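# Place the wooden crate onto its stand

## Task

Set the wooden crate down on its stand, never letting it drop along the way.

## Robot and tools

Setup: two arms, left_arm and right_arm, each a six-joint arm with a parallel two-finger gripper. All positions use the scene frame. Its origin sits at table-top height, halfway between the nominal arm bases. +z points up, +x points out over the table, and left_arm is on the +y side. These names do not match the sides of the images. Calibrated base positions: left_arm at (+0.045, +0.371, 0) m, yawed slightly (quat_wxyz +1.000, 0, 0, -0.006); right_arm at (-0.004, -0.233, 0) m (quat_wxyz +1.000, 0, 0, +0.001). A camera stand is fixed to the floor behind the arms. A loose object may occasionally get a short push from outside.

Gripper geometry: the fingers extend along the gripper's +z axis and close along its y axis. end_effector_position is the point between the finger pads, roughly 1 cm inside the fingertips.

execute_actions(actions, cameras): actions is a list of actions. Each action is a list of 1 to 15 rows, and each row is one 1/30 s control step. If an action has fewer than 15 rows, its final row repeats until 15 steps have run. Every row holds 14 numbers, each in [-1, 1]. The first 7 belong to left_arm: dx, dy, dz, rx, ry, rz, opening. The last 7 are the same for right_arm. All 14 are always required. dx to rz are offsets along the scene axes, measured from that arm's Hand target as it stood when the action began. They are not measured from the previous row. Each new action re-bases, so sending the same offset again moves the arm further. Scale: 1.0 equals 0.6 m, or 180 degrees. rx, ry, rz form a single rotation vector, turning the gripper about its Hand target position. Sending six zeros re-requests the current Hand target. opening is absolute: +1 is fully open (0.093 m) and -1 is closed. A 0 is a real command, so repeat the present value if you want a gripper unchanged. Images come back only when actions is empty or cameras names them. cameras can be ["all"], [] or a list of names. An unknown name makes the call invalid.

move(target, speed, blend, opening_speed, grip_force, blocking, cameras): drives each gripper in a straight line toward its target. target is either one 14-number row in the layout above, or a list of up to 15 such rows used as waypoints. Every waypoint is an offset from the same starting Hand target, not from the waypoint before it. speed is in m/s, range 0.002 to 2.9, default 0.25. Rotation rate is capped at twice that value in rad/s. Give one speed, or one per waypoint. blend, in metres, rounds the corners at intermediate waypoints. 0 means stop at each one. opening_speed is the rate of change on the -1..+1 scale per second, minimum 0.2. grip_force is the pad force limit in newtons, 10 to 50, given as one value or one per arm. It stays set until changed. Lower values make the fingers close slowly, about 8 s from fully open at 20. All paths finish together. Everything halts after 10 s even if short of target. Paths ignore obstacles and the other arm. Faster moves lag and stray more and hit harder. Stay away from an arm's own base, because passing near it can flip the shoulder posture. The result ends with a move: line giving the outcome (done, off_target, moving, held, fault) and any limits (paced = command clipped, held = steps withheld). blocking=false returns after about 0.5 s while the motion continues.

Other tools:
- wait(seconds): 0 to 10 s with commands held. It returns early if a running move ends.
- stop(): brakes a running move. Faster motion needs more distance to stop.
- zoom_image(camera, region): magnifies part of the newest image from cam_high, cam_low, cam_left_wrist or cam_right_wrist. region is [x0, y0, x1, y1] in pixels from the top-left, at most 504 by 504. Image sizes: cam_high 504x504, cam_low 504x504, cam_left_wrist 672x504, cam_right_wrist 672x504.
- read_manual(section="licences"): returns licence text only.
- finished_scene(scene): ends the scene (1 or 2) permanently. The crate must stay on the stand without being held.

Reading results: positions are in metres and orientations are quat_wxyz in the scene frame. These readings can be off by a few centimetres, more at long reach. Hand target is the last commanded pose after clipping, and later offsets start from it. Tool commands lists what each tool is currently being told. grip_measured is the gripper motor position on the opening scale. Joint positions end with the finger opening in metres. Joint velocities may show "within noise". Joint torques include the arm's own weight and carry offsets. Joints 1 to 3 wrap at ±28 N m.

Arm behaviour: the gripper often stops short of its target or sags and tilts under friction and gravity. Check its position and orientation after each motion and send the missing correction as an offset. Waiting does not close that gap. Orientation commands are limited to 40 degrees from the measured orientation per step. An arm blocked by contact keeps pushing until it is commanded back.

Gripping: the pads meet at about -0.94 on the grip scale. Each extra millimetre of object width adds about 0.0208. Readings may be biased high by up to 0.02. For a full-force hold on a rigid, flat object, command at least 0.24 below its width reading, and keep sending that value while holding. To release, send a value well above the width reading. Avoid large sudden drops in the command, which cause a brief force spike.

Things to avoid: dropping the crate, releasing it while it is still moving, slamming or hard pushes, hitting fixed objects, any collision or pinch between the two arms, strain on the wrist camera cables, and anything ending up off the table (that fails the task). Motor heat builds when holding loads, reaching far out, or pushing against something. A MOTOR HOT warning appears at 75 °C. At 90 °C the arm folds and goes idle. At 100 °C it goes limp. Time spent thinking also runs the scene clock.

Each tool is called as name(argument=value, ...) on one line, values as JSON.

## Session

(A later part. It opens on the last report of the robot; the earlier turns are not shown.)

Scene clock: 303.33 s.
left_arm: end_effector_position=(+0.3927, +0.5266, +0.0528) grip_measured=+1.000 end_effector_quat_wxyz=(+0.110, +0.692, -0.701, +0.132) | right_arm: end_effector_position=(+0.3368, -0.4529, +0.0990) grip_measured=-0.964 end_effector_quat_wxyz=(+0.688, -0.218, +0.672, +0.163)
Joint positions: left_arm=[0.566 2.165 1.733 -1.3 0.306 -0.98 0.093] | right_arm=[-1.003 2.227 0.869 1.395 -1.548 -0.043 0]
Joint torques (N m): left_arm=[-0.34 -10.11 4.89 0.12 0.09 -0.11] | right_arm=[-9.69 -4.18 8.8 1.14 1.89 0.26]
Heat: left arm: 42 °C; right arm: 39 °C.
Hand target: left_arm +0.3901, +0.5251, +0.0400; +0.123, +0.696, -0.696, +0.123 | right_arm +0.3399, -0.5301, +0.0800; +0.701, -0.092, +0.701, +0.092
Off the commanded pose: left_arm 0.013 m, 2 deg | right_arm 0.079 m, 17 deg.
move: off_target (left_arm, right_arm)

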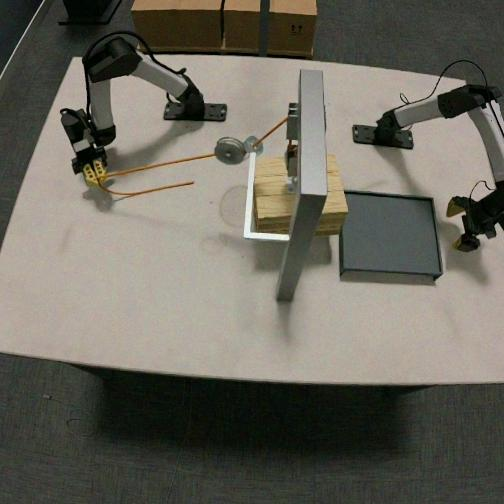

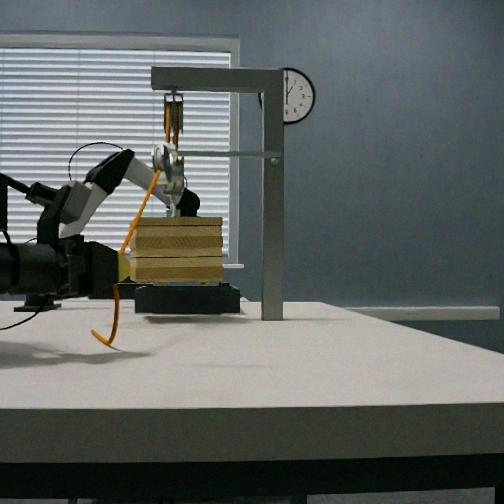

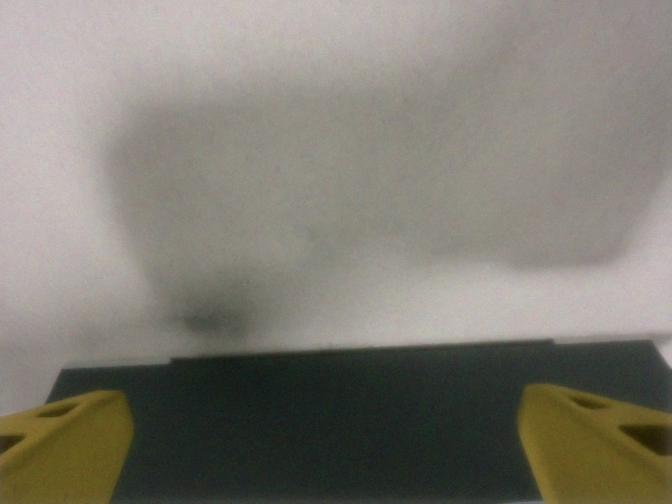

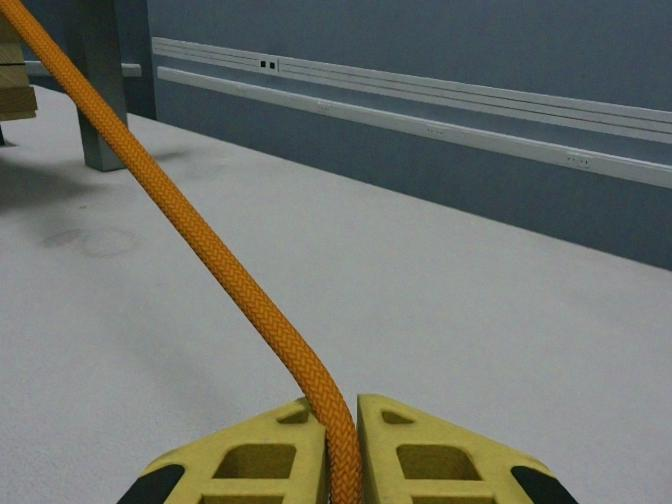

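move(target=[[0.0165, -0.0418, -0.02, 0, 0, 0, 1, 0, 0, 0, 0, 0, 0, -1],[-0.0152, -0.4, -0.02, 0, 0, 0, 1, 0, 0, 0, 0, 0, 0, -1]], cameras=["all"], speed=0.07, blend=0.005)

zoom_image(camera="cam_high", region=[220, 60, 460, 300])

Scene clock: 358.87 s.
left_arm: end_effector_position=(+0.3876, +0.3027, +0.0220) grip_measured=+1.000 end_effector_quat_wxyz=(+0.102, +0.704, -0.695, +0.104) | right_arm: end_effector_position=(+0.3368, -0.4529, +0.0990) grip_measured=-0.964 end_effector_quat_wxyz=(+0.688, -0.217, +0.673, +0.164)
Joint positions: left_arm=[-0.046 1.924 1.26 -0.885 0.292 -1.644 0.093] | right_arm=[-1.003 2.227 0.869 1.396 -1.548 -0.04 0]
Joint torques (N m): left_arm=[-1.96 -12.4 4.23 0.4 0.76 -0.14] | right_arm=[-9.8 -4 8.73 1.17 1.89 0.23]
Heat: left arm: 43 °C; right arm: 43 °C.
Hand target: left_arm +0.3808, +0.2851, +0.0281; +0.123, +0.696, -0.696, +0.123 | right_arm +0.3399, -0.5301, +0.0800; +0.701, -0.092, +0.701, +0.092
Off the commanded pose: left_arm 0.020 m, 3 deg | right_arm 0.080 m, 17 deg.
move: off_target (left_arm, right_arm)

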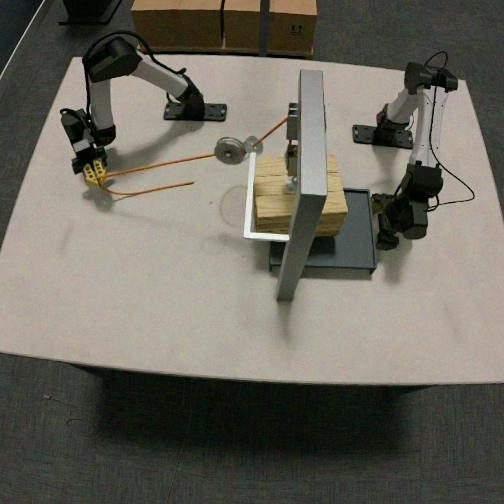

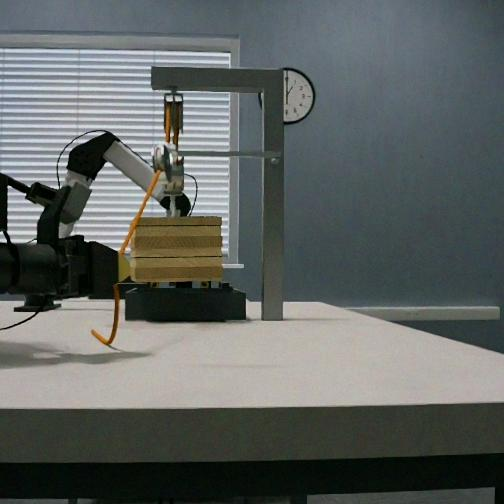

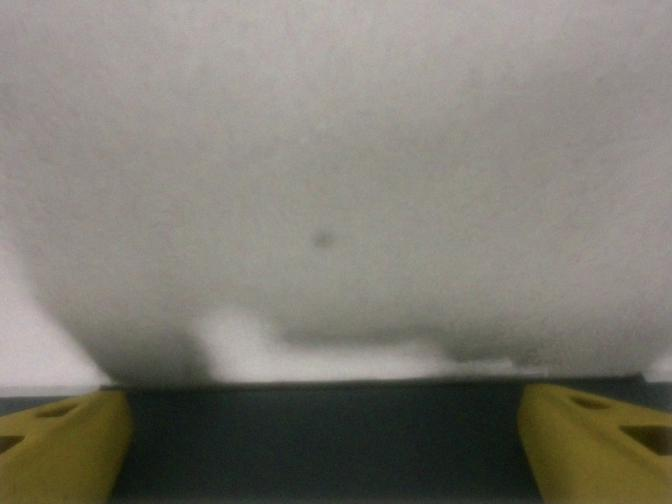

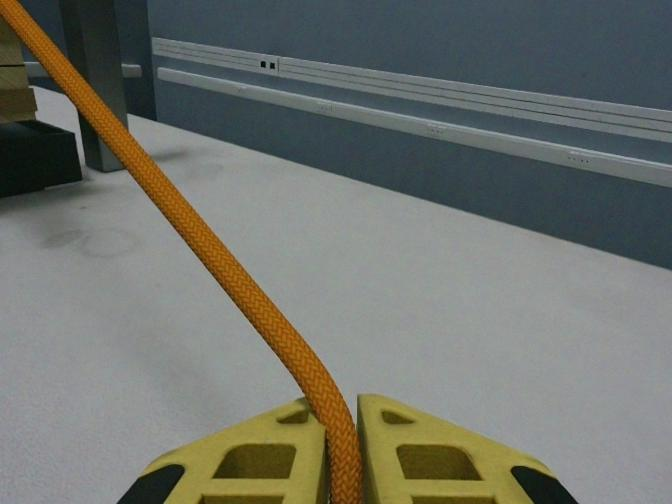

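Scaled by 2.100.

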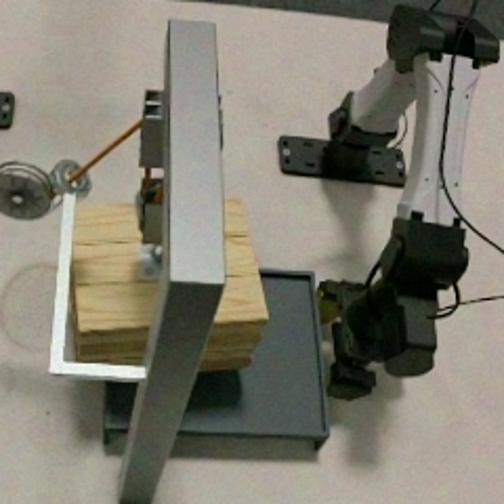

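move(target=[[-0.0267, -0.0833, 0, 0, 0, 0, 1, 0, 0, 0, 0, 0, 0, -1],[-0.0267, 0.0667, 0.033, 0, 0, 0, 1, 0, 0, 0, 0, 0, 0, -1],[-0.05, 0.1, 0.3667, 0, 0, 0, 1, 0, 0, 0, 0, 0, 0, -1],[-0.3013, 0.0748, 0.503, 0.2667, -0.5125, -0.5302, 1, 0, 0, 0, 0, 0, 0, -1]], cameras=["all"], speed=[0.07, 0.15, 0.3, 0.5], blend=[0, 0.02, 0.04, 0])

zoom_image(camera="cam_high", region=[220, 60, 460, 300])

Scene clock: 393.27 s.
left_arm: end_effector_position=(+0.2020, +0.3306, +0.3262) grip_measured=+1.000 end_effector_quat_wxyz=(+0.515, +0.208, +0.827, -0.094) | right_arm: end_effector_position=(+0.3368, -0.4529, +0.0990) grip_measured=-0.964 end_effector_quat_wxyz=(+0.688, -0.217, +0.673, +0.164)
Joint positions: left_arm=[0.825 0.691 1.263 -1.573 1.003 0.986 0.093] | right_arm=[-1.003 2.227 0.869 1.396 -1.548 -0.04 0]
Joint torques (N m): left_arm=[-0.49 3.15 6.57 1.1 0.61 0.15] | right_arm=[-9.76 -4.05 8.8 1.21 1.88 0.22]
Heat: left arm: 45 °C; right arm: 44 °C.
Hand target: left_arm +0.2000, +0.3300, +0.3298; +0.533, +0.249, +0.791, -0.168 | right_arm +0.3399, -0.5301, +0.0800; +0.701, -0.092, +0.701, +0.092
Off the commanded pose: left_arm 0.004 m, 11 deg | right_arm 0.080 m, 17 deg.
joint sent to its limit (left arm) — joint 4 (wrist pitch), lower limit. The joint targets are off in orientation, not in position.
move: off_target (left_arm, right_arm)

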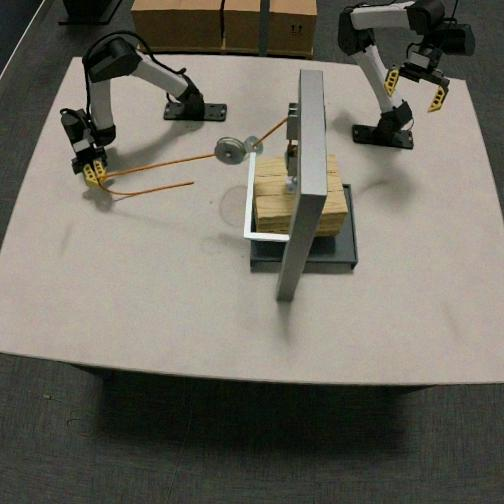

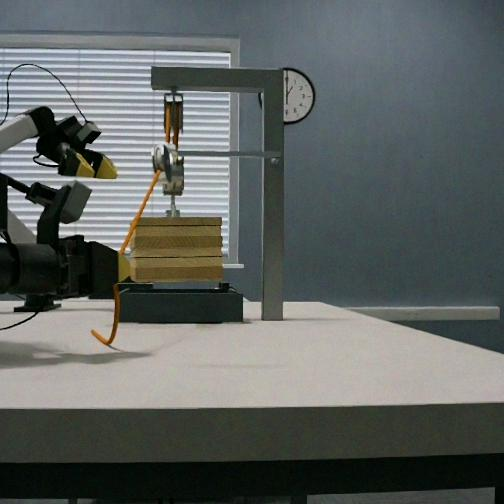

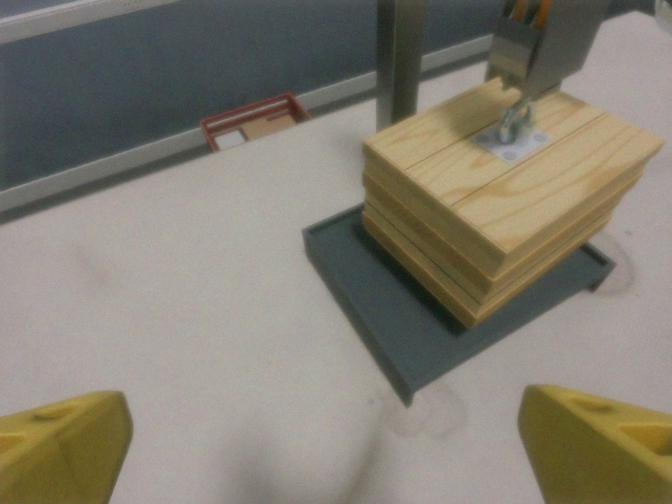

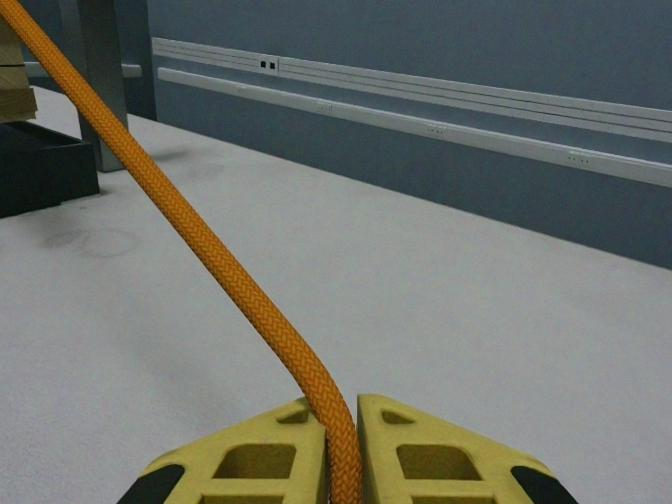

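Scaled by 2.100.

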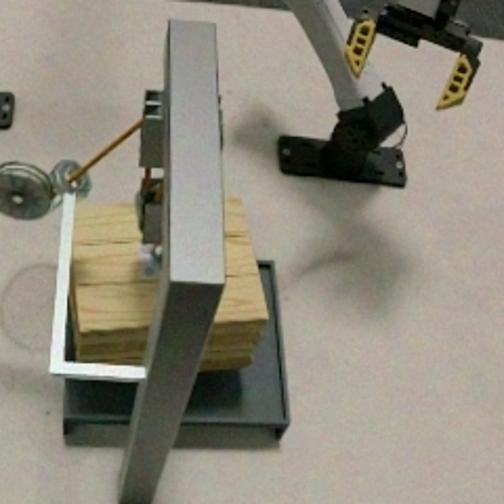

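zoom_image(camera="cam_left_wrist", region=[290, 60, 672, 420])

zoom_image(camera="cam_low", region=[100, 180, 260, 340])

Scaled by 1.319.

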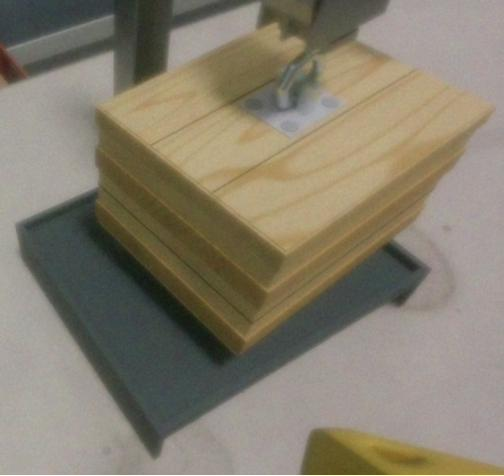

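Scaled by 3.150.

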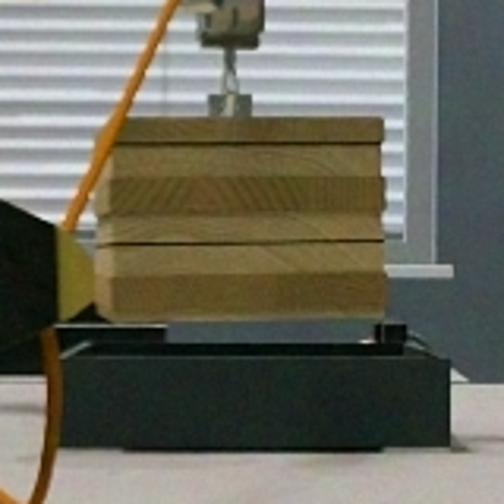

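move(target=[[0.25, 0.0667, -0.1833, -0.2771, 0.5101, 0.5379, 1, 0, 0, 0, 0, 0, 0, -1],[0.3, -0.0667, -0.4917, -0.2771, 0.5101, 0.5379, 1, 0, 0, 0, 0, 0, 0, -1],[0.3, -0.1417, -0.5, -0.2771, 0.5101, 0.5379, 1, 0, 0, 0, 0, 0, 0, -1],[0.2717, -0.2083, -0.5, -0.298, 0.5058, 0.553, 1, 0, 0, 0, 0, 0, 0, -1],[0.275, -0.05, -0.45, -0.298, 0.5058, 0.553, 1, 0, 0, 0, 0, 0, 0, -1],[0.25, 0.0667, -0.1333, -0.2771, 0.5101, 0.5379, 1, 0, 0, 0, 0, 0, 0, -1],[0,0,0,0,0,0,1,0,0,0,0,0,0,-1]], cameras=["all"], speed=[0.7, 0.3, 0.1, 0.06, 0.2, 0.3, 0.7], blend=[0.04, 0.01, 0.005, 0, 0.02, 0.04, 0])

zoom_image(camera="cam_left_wrist", region=[290, 60, 672, 420])

zoom_image(camera="cam_high", region=[220, 140, 380, 300])

zoom_image(camera="cam_low", region=[100, 180, 260, 340])

Scene clock: 479.53 s.
left_arm: end_effector_position=(+0.2019, +0.3307, +0.3258) grip_measured=+1.000 end_effector_quat_wxyz=(+0.514, +0.207, +0.827, -0.094) | right_arm: end_effector_position=(+0.3368, -0.4529, +0.0990) grip_measured=-0.964 end_effector_quat_wxyz=(+0.688, -0.217, +0.673, +0.164)
Joint positions: left_arm=[0.825 0.69 1.261 -1.573 1.003 0.986 0.093] | right_arm=[-1.003 2.227 0.869 1.396 -1.548 -0.04 0]
Joint torques (N m): left_arm=[-0.47 3.23 6.69 1.12 0.61 0.15] | right_arm=[-9.91 -3.97 8.72 1.16 1.92 0.21]
Heat: left arm: 41 °C; right arm: 45 °C.
Hand target: left_arm +0.2001, +0.3300, +0.3298; +0.533, +0.249, +0.791, -0.168 | right_arm +0.3399, -0.5301, +0.0800; +0.701, -0.092, +0.701, +0.092
Off the commanded pose: left_arm 0.005 m, 11 deg | right_arm 0.080 m, 17 deg.
joint sent to its limit (left arm) — joint 4 (wrist pitch), lower limit. The joint targets are off in orientation, not in position.
move: off_target (left_arm, right_arm)

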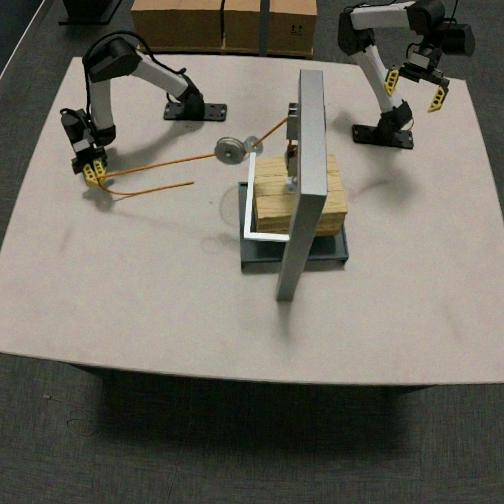

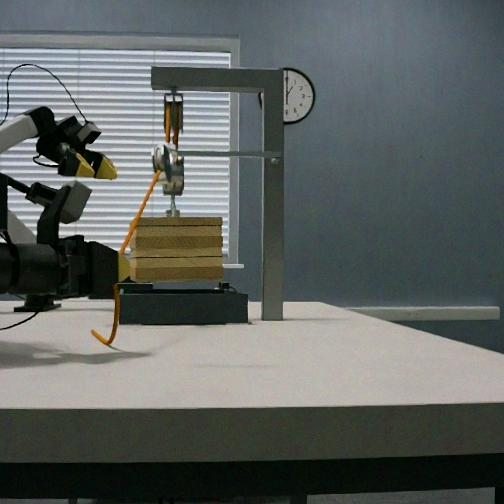

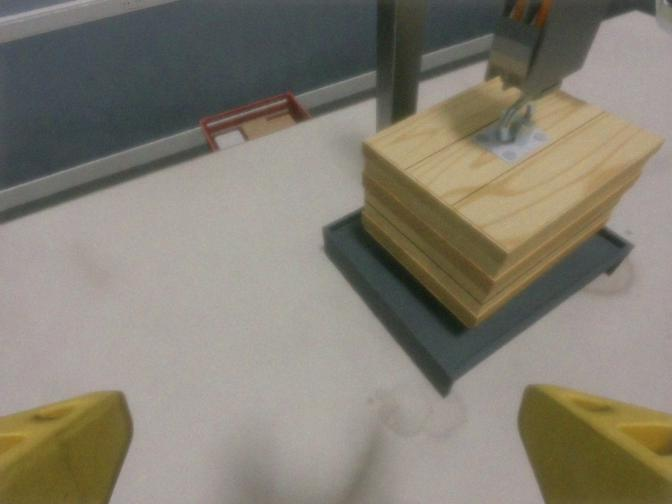

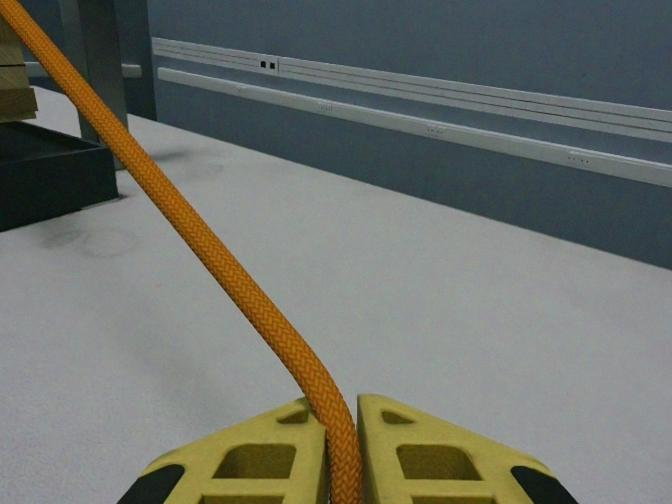

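Scaled by 1.319.

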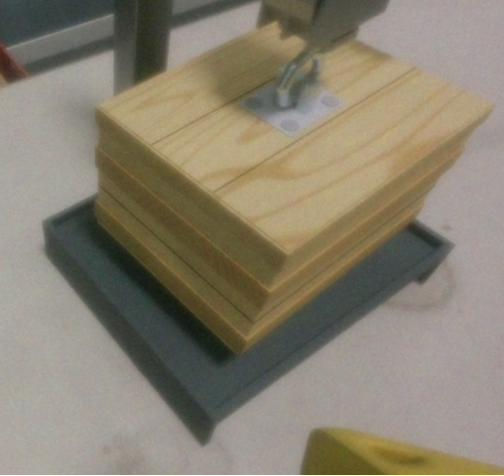

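Scaled by 3.150.

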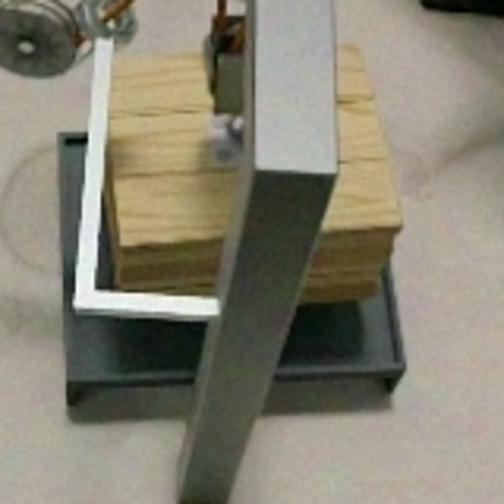

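Scaled by 3.150.

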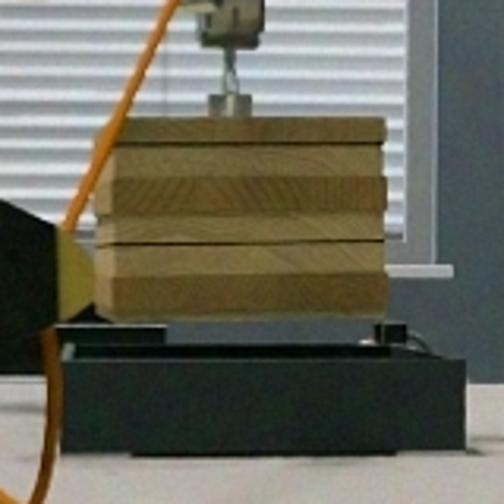

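move(target=[0,0,0,0,0,0,1, 0, 0.2, 0.0333, 0, 0, 0, -1], cameras=["all"], speed=0.05)

zoom_image(camera="cam_left_wrist", region=[290, 60, 672, 420])

zoom_image(camera="cam_low", region=[100, 180, 260, 340])

Scene clock: 501.40 s.
left_arm: end_effector_position=(+0.2019, +0.3306, +0.3258) grip_measured=+1.000 end_effector_quat_wxyz=(+0.514, +0.208, +0.827, -0.094) | right_arm: end_effector_position=(+0.3334, -0.3767, +0.0934) grip_measured=-0.964 end_effector_quat_wxyz=(+0.673, -0.135, +0.705, +0.179)
Joint positions: left_arm=[0.825 0.69 1.261 -1.573 1.003 0.987 0.093] | right_arm=[-0.864 2.044 0.522 1.407 -1.309 -0.04 0]
Joint torques (N m): left_arm=[-0.51 3.26 6.72 1.11 0.62 0.14] | right_arm=[-2.93 -7.34 2.84 2.55 1.44 -0.02]
Heat: left arm: 42 °C; right arm: 44 °C.
Hand target: left_arm +0.2000, +0.3300, +0.3298; +0.533, +0.249, +0.791, -0.168 | right_arm +0.3399, -0.4101, +0.1000; +0.701, -0.092, +0.701, +0.092
Off the commanded pose: left_arm 0.005 m, 11 deg | right_arm 0.035 m, 12 deg.
joint sent to its limit (left arm) — joint 4 (wrist pitch), lower limit. The joint targets are off in orientation, not in position.
move: off_target (left_arm, right_arm)

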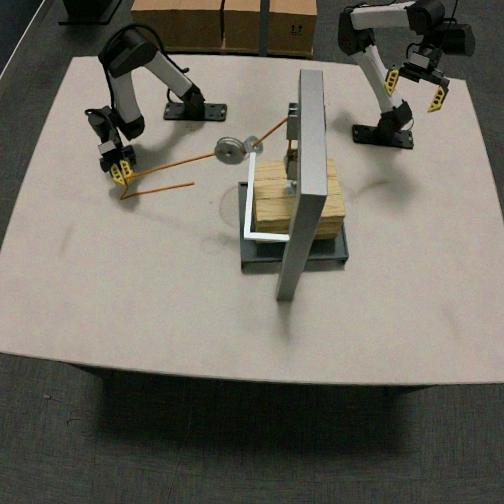

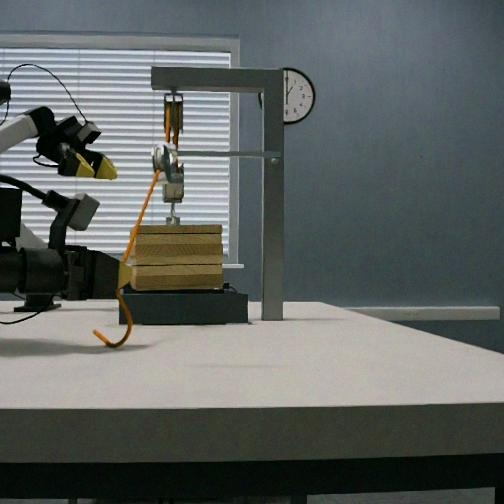

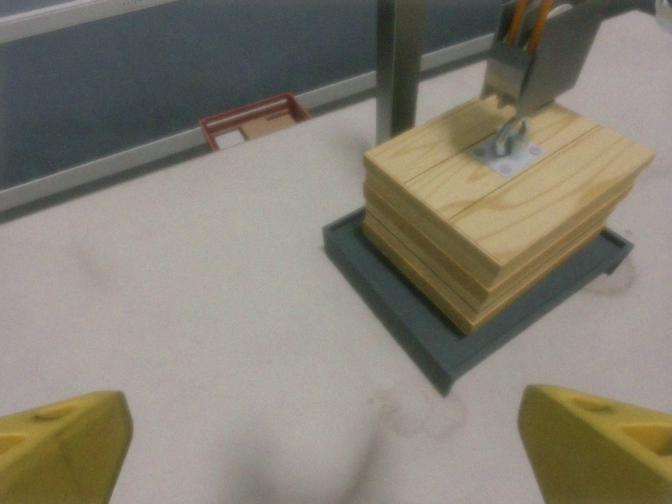

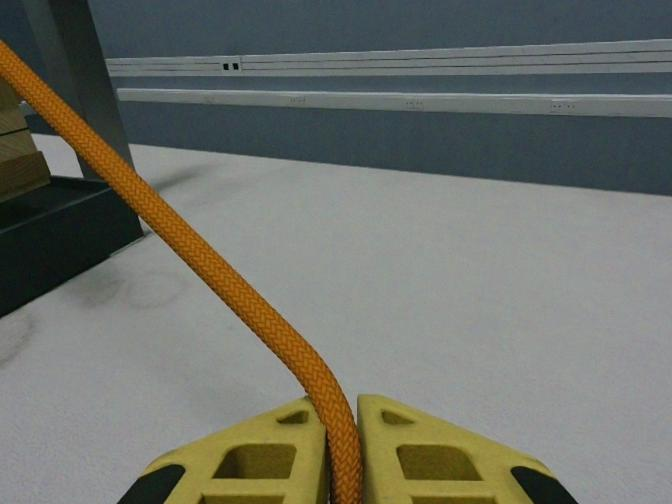

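Scaled by 1.319.

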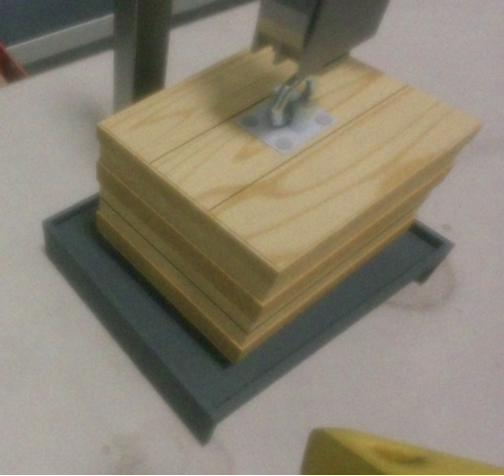

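Scaled by 3.150.

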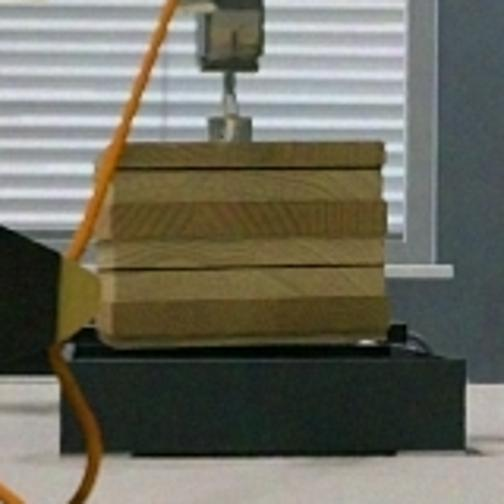

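move(target=[0,0,0,0,0,0,1, -0.0083, 0.1833, 0.0333, 0, 0, 0, -1], cameras=["all"], speed=0.05)

zoom_image(camera="cam_left_wrist", region=[290, 60, 672, 420])

zoom_image(camera="cam_low", region=[100, 180, 260, 340])

Scene clock: 507.87 s.
left_arm: end_effector_position=(+0.2019, +0.3306, +0.3258) grip_measured=+1.000 end_effector_quat_wxyz=(+0.514, +0.208, +0.827, -0.094) | right_arm: end_effector_position=(+0.3309, -0.2859, +0.0947) grip_measured=-0.964 end_effector_quat_wxyz=(+0.651, -0.091, +0.738, +0.153)
Joint positions: left_arm=[0.825 0.69 1.261 -1.573 1.003 0.987 0.093] | right_arm=[-0.561 1.8 0.217 1.413 -0.906 -0.027 0]
Joint torques (N m): left_arm=[-0.51 3.29 6.72 1.1 0.61 0.15] | right_arm=[-0.51 -5.42 2.19 3.7 0.69 0.1]
Heat: left arm: 42 °C; right arm: 43 °C.
Hand target: left_arm +0.2000, +0.3300, +0.3298; +0.533, +0.249, +0.791, -0.168 | right_arm +0.3349, -0.3001, +0.1200; +0.701, -0.092, +0.701, +0.092
Off the commanded pose: left_arm 0.005 m, 11 deg | right_arm 0.029 m, 10 deg.
joint sent to its limit (left arm) — joint 4 (wrist pitch), lower limit. The joint targets are off in orientation, not in position.
move: off_target (left_arm, right_arm)

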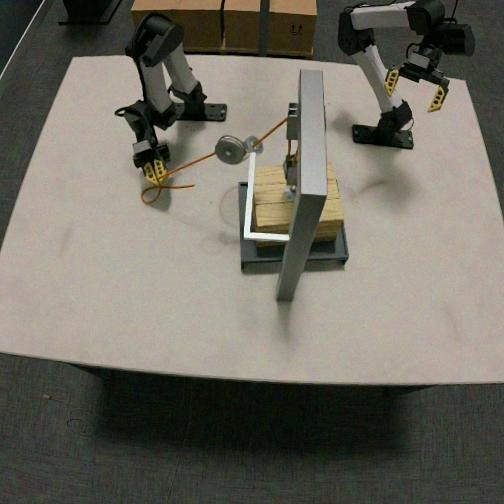

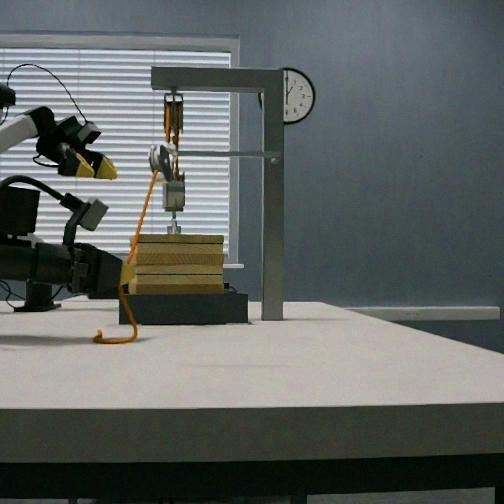

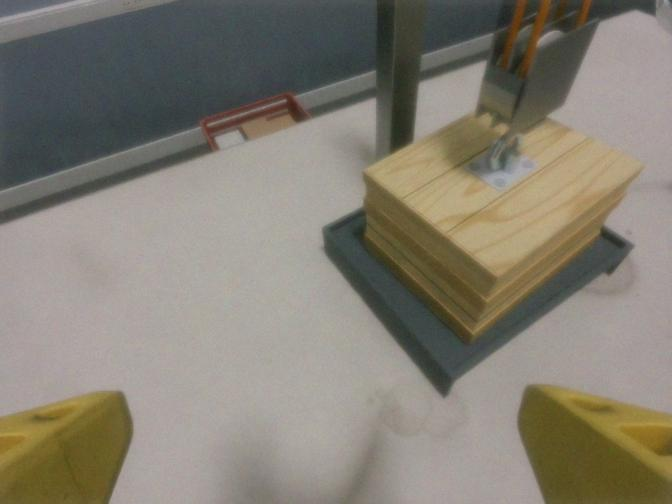

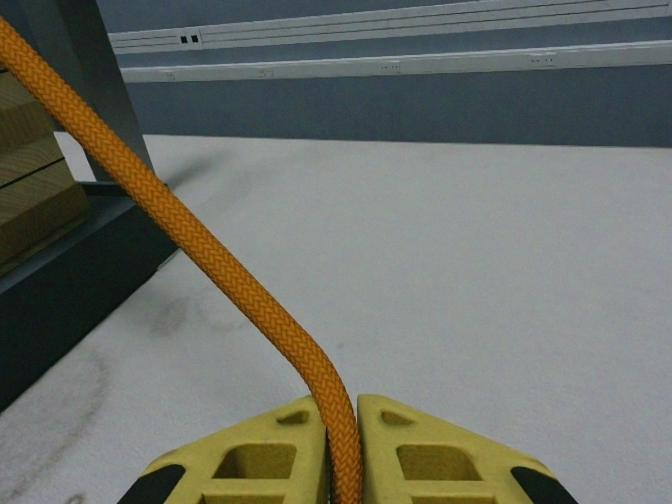

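Scaled by 1.319.

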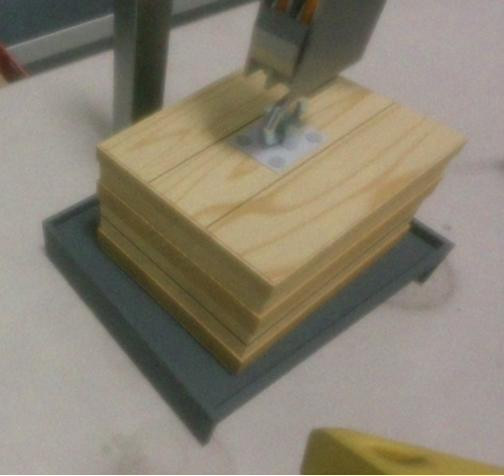

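Scaled by 3.150.

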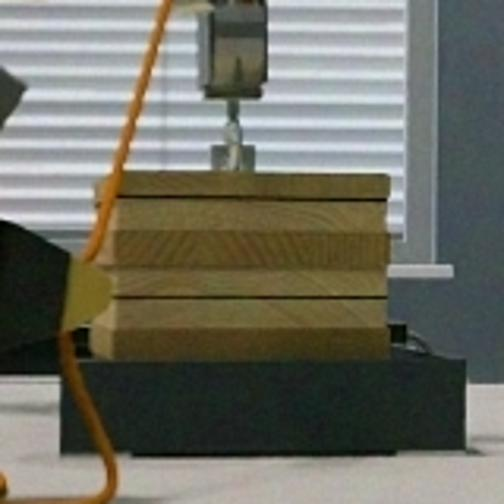

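move(target=[0,0,0,0,0,0,1, 0, 0.1333, 0.0333, 0, 0, 0, -1], cameras=["all"], speed=0.06)

zoom_image(camera="cam_left_wrist", region=[290, 60, 672, 420])

zoom_image(camera="cam_low", region=[100, 180, 260, 340])

Scene clock: 514.60 s.
left_arm: end_effector_position=(+0.2019, +0.3306, +0.3258) grip_measured=+1.000 end_effector_quat_wxyz=(+0.514, +0.208, +0.827, -0.094) | right_arm: end_effector_position=(+0.3368, -0.2210, +0.1231) grip_measured=-0.964 end_effector_quat_wxyz=(+0.677, -0.088, +0.724, +0.100)
Joint positions: left_arm=[0.825 0.69 1.261 -1.573 1.003 0.987 0.093] | right_arm=[-0.184 1.59 0.114 1.405 -0.449 -0.006 0]
Joint torques (N m): left_arm=[-0.53 3.28 6.69 1.1 0.62 0.15] | right_arm=[1.11 -5.04 3.3 2.96 0.2 0.04]
Heat: left arm: 42 °C; right arm: 42 °C.
Hand target: left_arm +0.2000, +0.3300, +0.3298; +0.533, +0.249, +0.791, -0.168 | right_arm +0.3349, -0.2200, +0.1399; +0.701, -0.092, +0.701, +0.092
Off the commanded pose: left_arm 0.005 m, 11 deg | right_arm 0.017 m, 4 deg.
joint sent to its limit (left arm) — joint 4 (wrist pitch), lower limit. The joint targets are off in orientation, not in position.
move: off_target (left_arm, right_arm)

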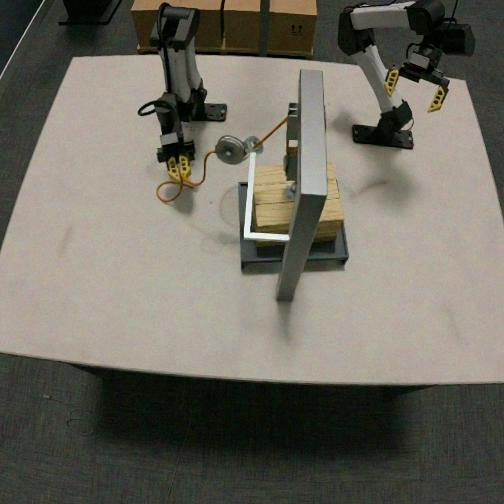

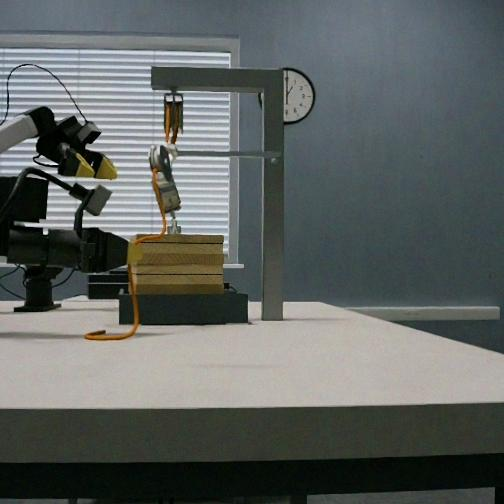

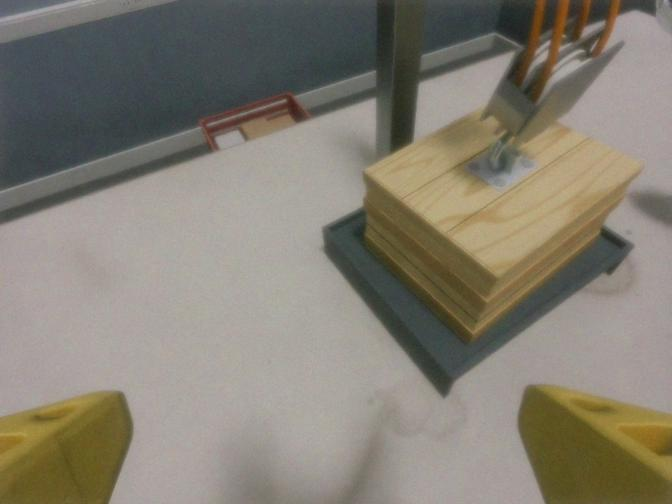

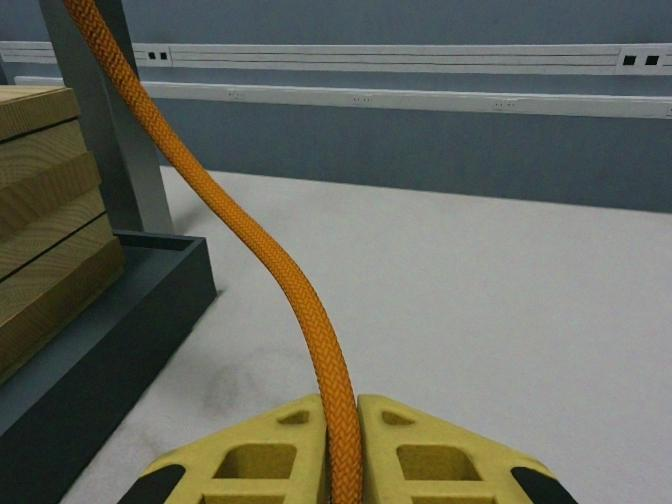

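Scaled by 1.319.

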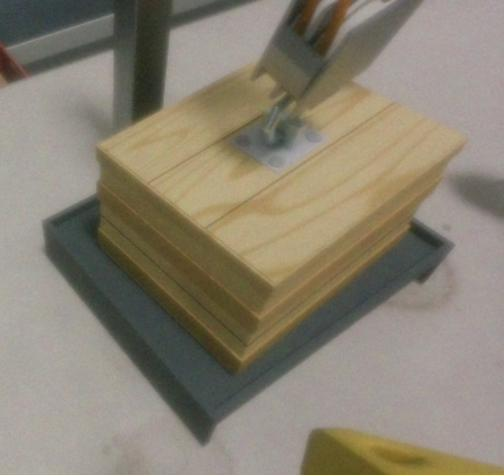

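Scaled by 3.150.

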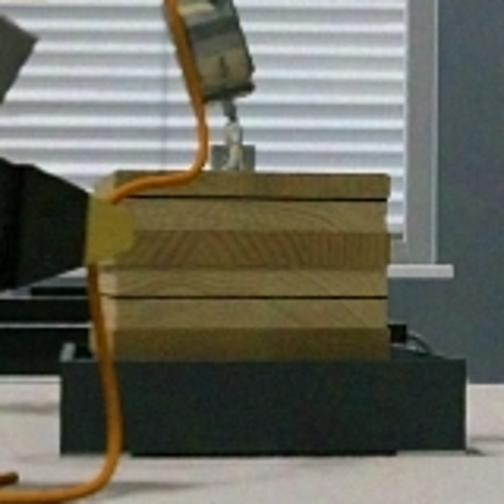

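move(target=[[0,0,0,0,0,0,1, 0, 0, 0, 0, 0, 0, 0.4],[0,0,0,0,0,0,1, -0.16, -0.05, 0, 0, 0, 0, 0.4]], cameras=["all"], speed=0.2, opening_speed=2.0)

Scene clock: 525.17 s.
left_arm: end_effector_position=(+0.2019, +0.3306, +0.3258) grip_measured=+1.000 end_effector_quat_wxyz=(+0.514, +0.208, +0.827, -0.094) | right_arm: end_effector_position=(+0.2393, -0.2515, +0.1445) grip_measured=+0.397 end_effector_quat_wxyz=(+0.662, -0.105, +0.735, +0.100)
Joint positions: left_arm=[0.825 0.69 1.261 -1.573 1.003 0.987 0.093] | right_arm=[-0.682 0.531 0.001 0.349 -0.966 -0.141 0.064]
Joint torques (N m): left_arm=[-0.54 3.28 6.71 1.1 0.61 0.14] | right_arm=[0.81 0.46 7.64 1.93 0.15 -0.2]
Heat: left arm: 42 °C; right arm: 41 °C.
Hand target: left_arm +0.2000, +0.3300, +0.3298; +0.533, +0.249, +0.791, -0.168 | right_arm +0.2389, -0.2500, +0.1400; +0.701, -0.092, +0.701, +0.092
Off the commanded pose: left_arm 0.005 m, 11 deg | right_arm 0.005 m, 6 deg.
joint sent to its limit (left arm) — joint 4 (wrist pitch), lower limit. The joint targets are off in orientation, not in position.
joint sent to its limit (right arm) — joint 3 (elbow), lower limit, where the elbow is as bent as it goes. The joint targets are off in orientation, not in position.
move: off_target (left_arm, right_arm)

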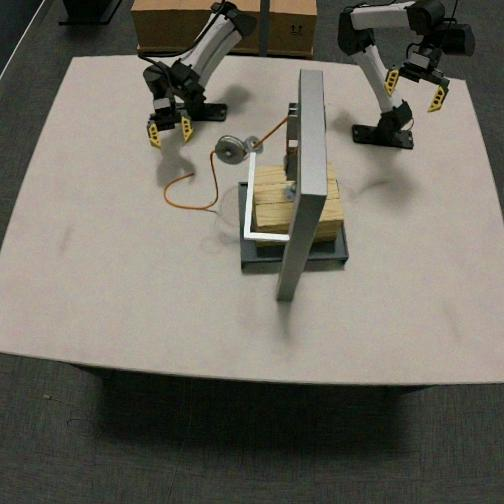

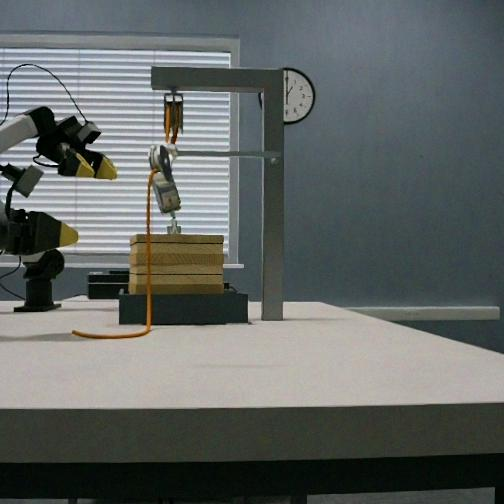

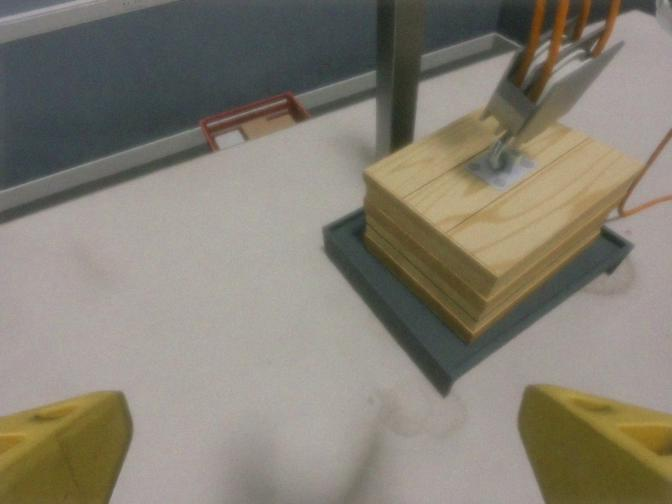

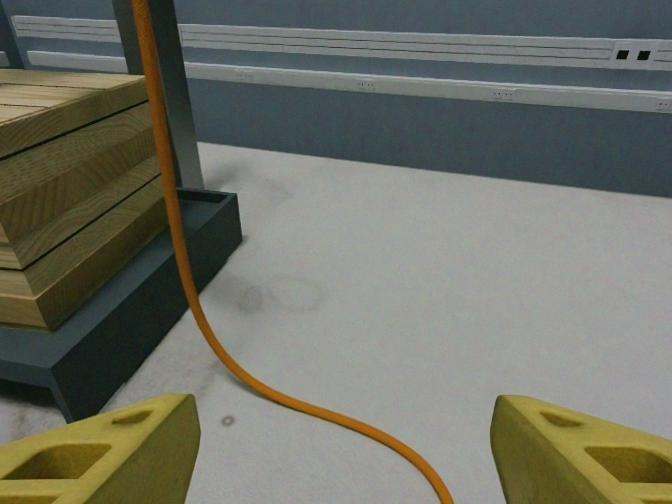

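finished_scene(scene=1)

The scene is finished: the task was done.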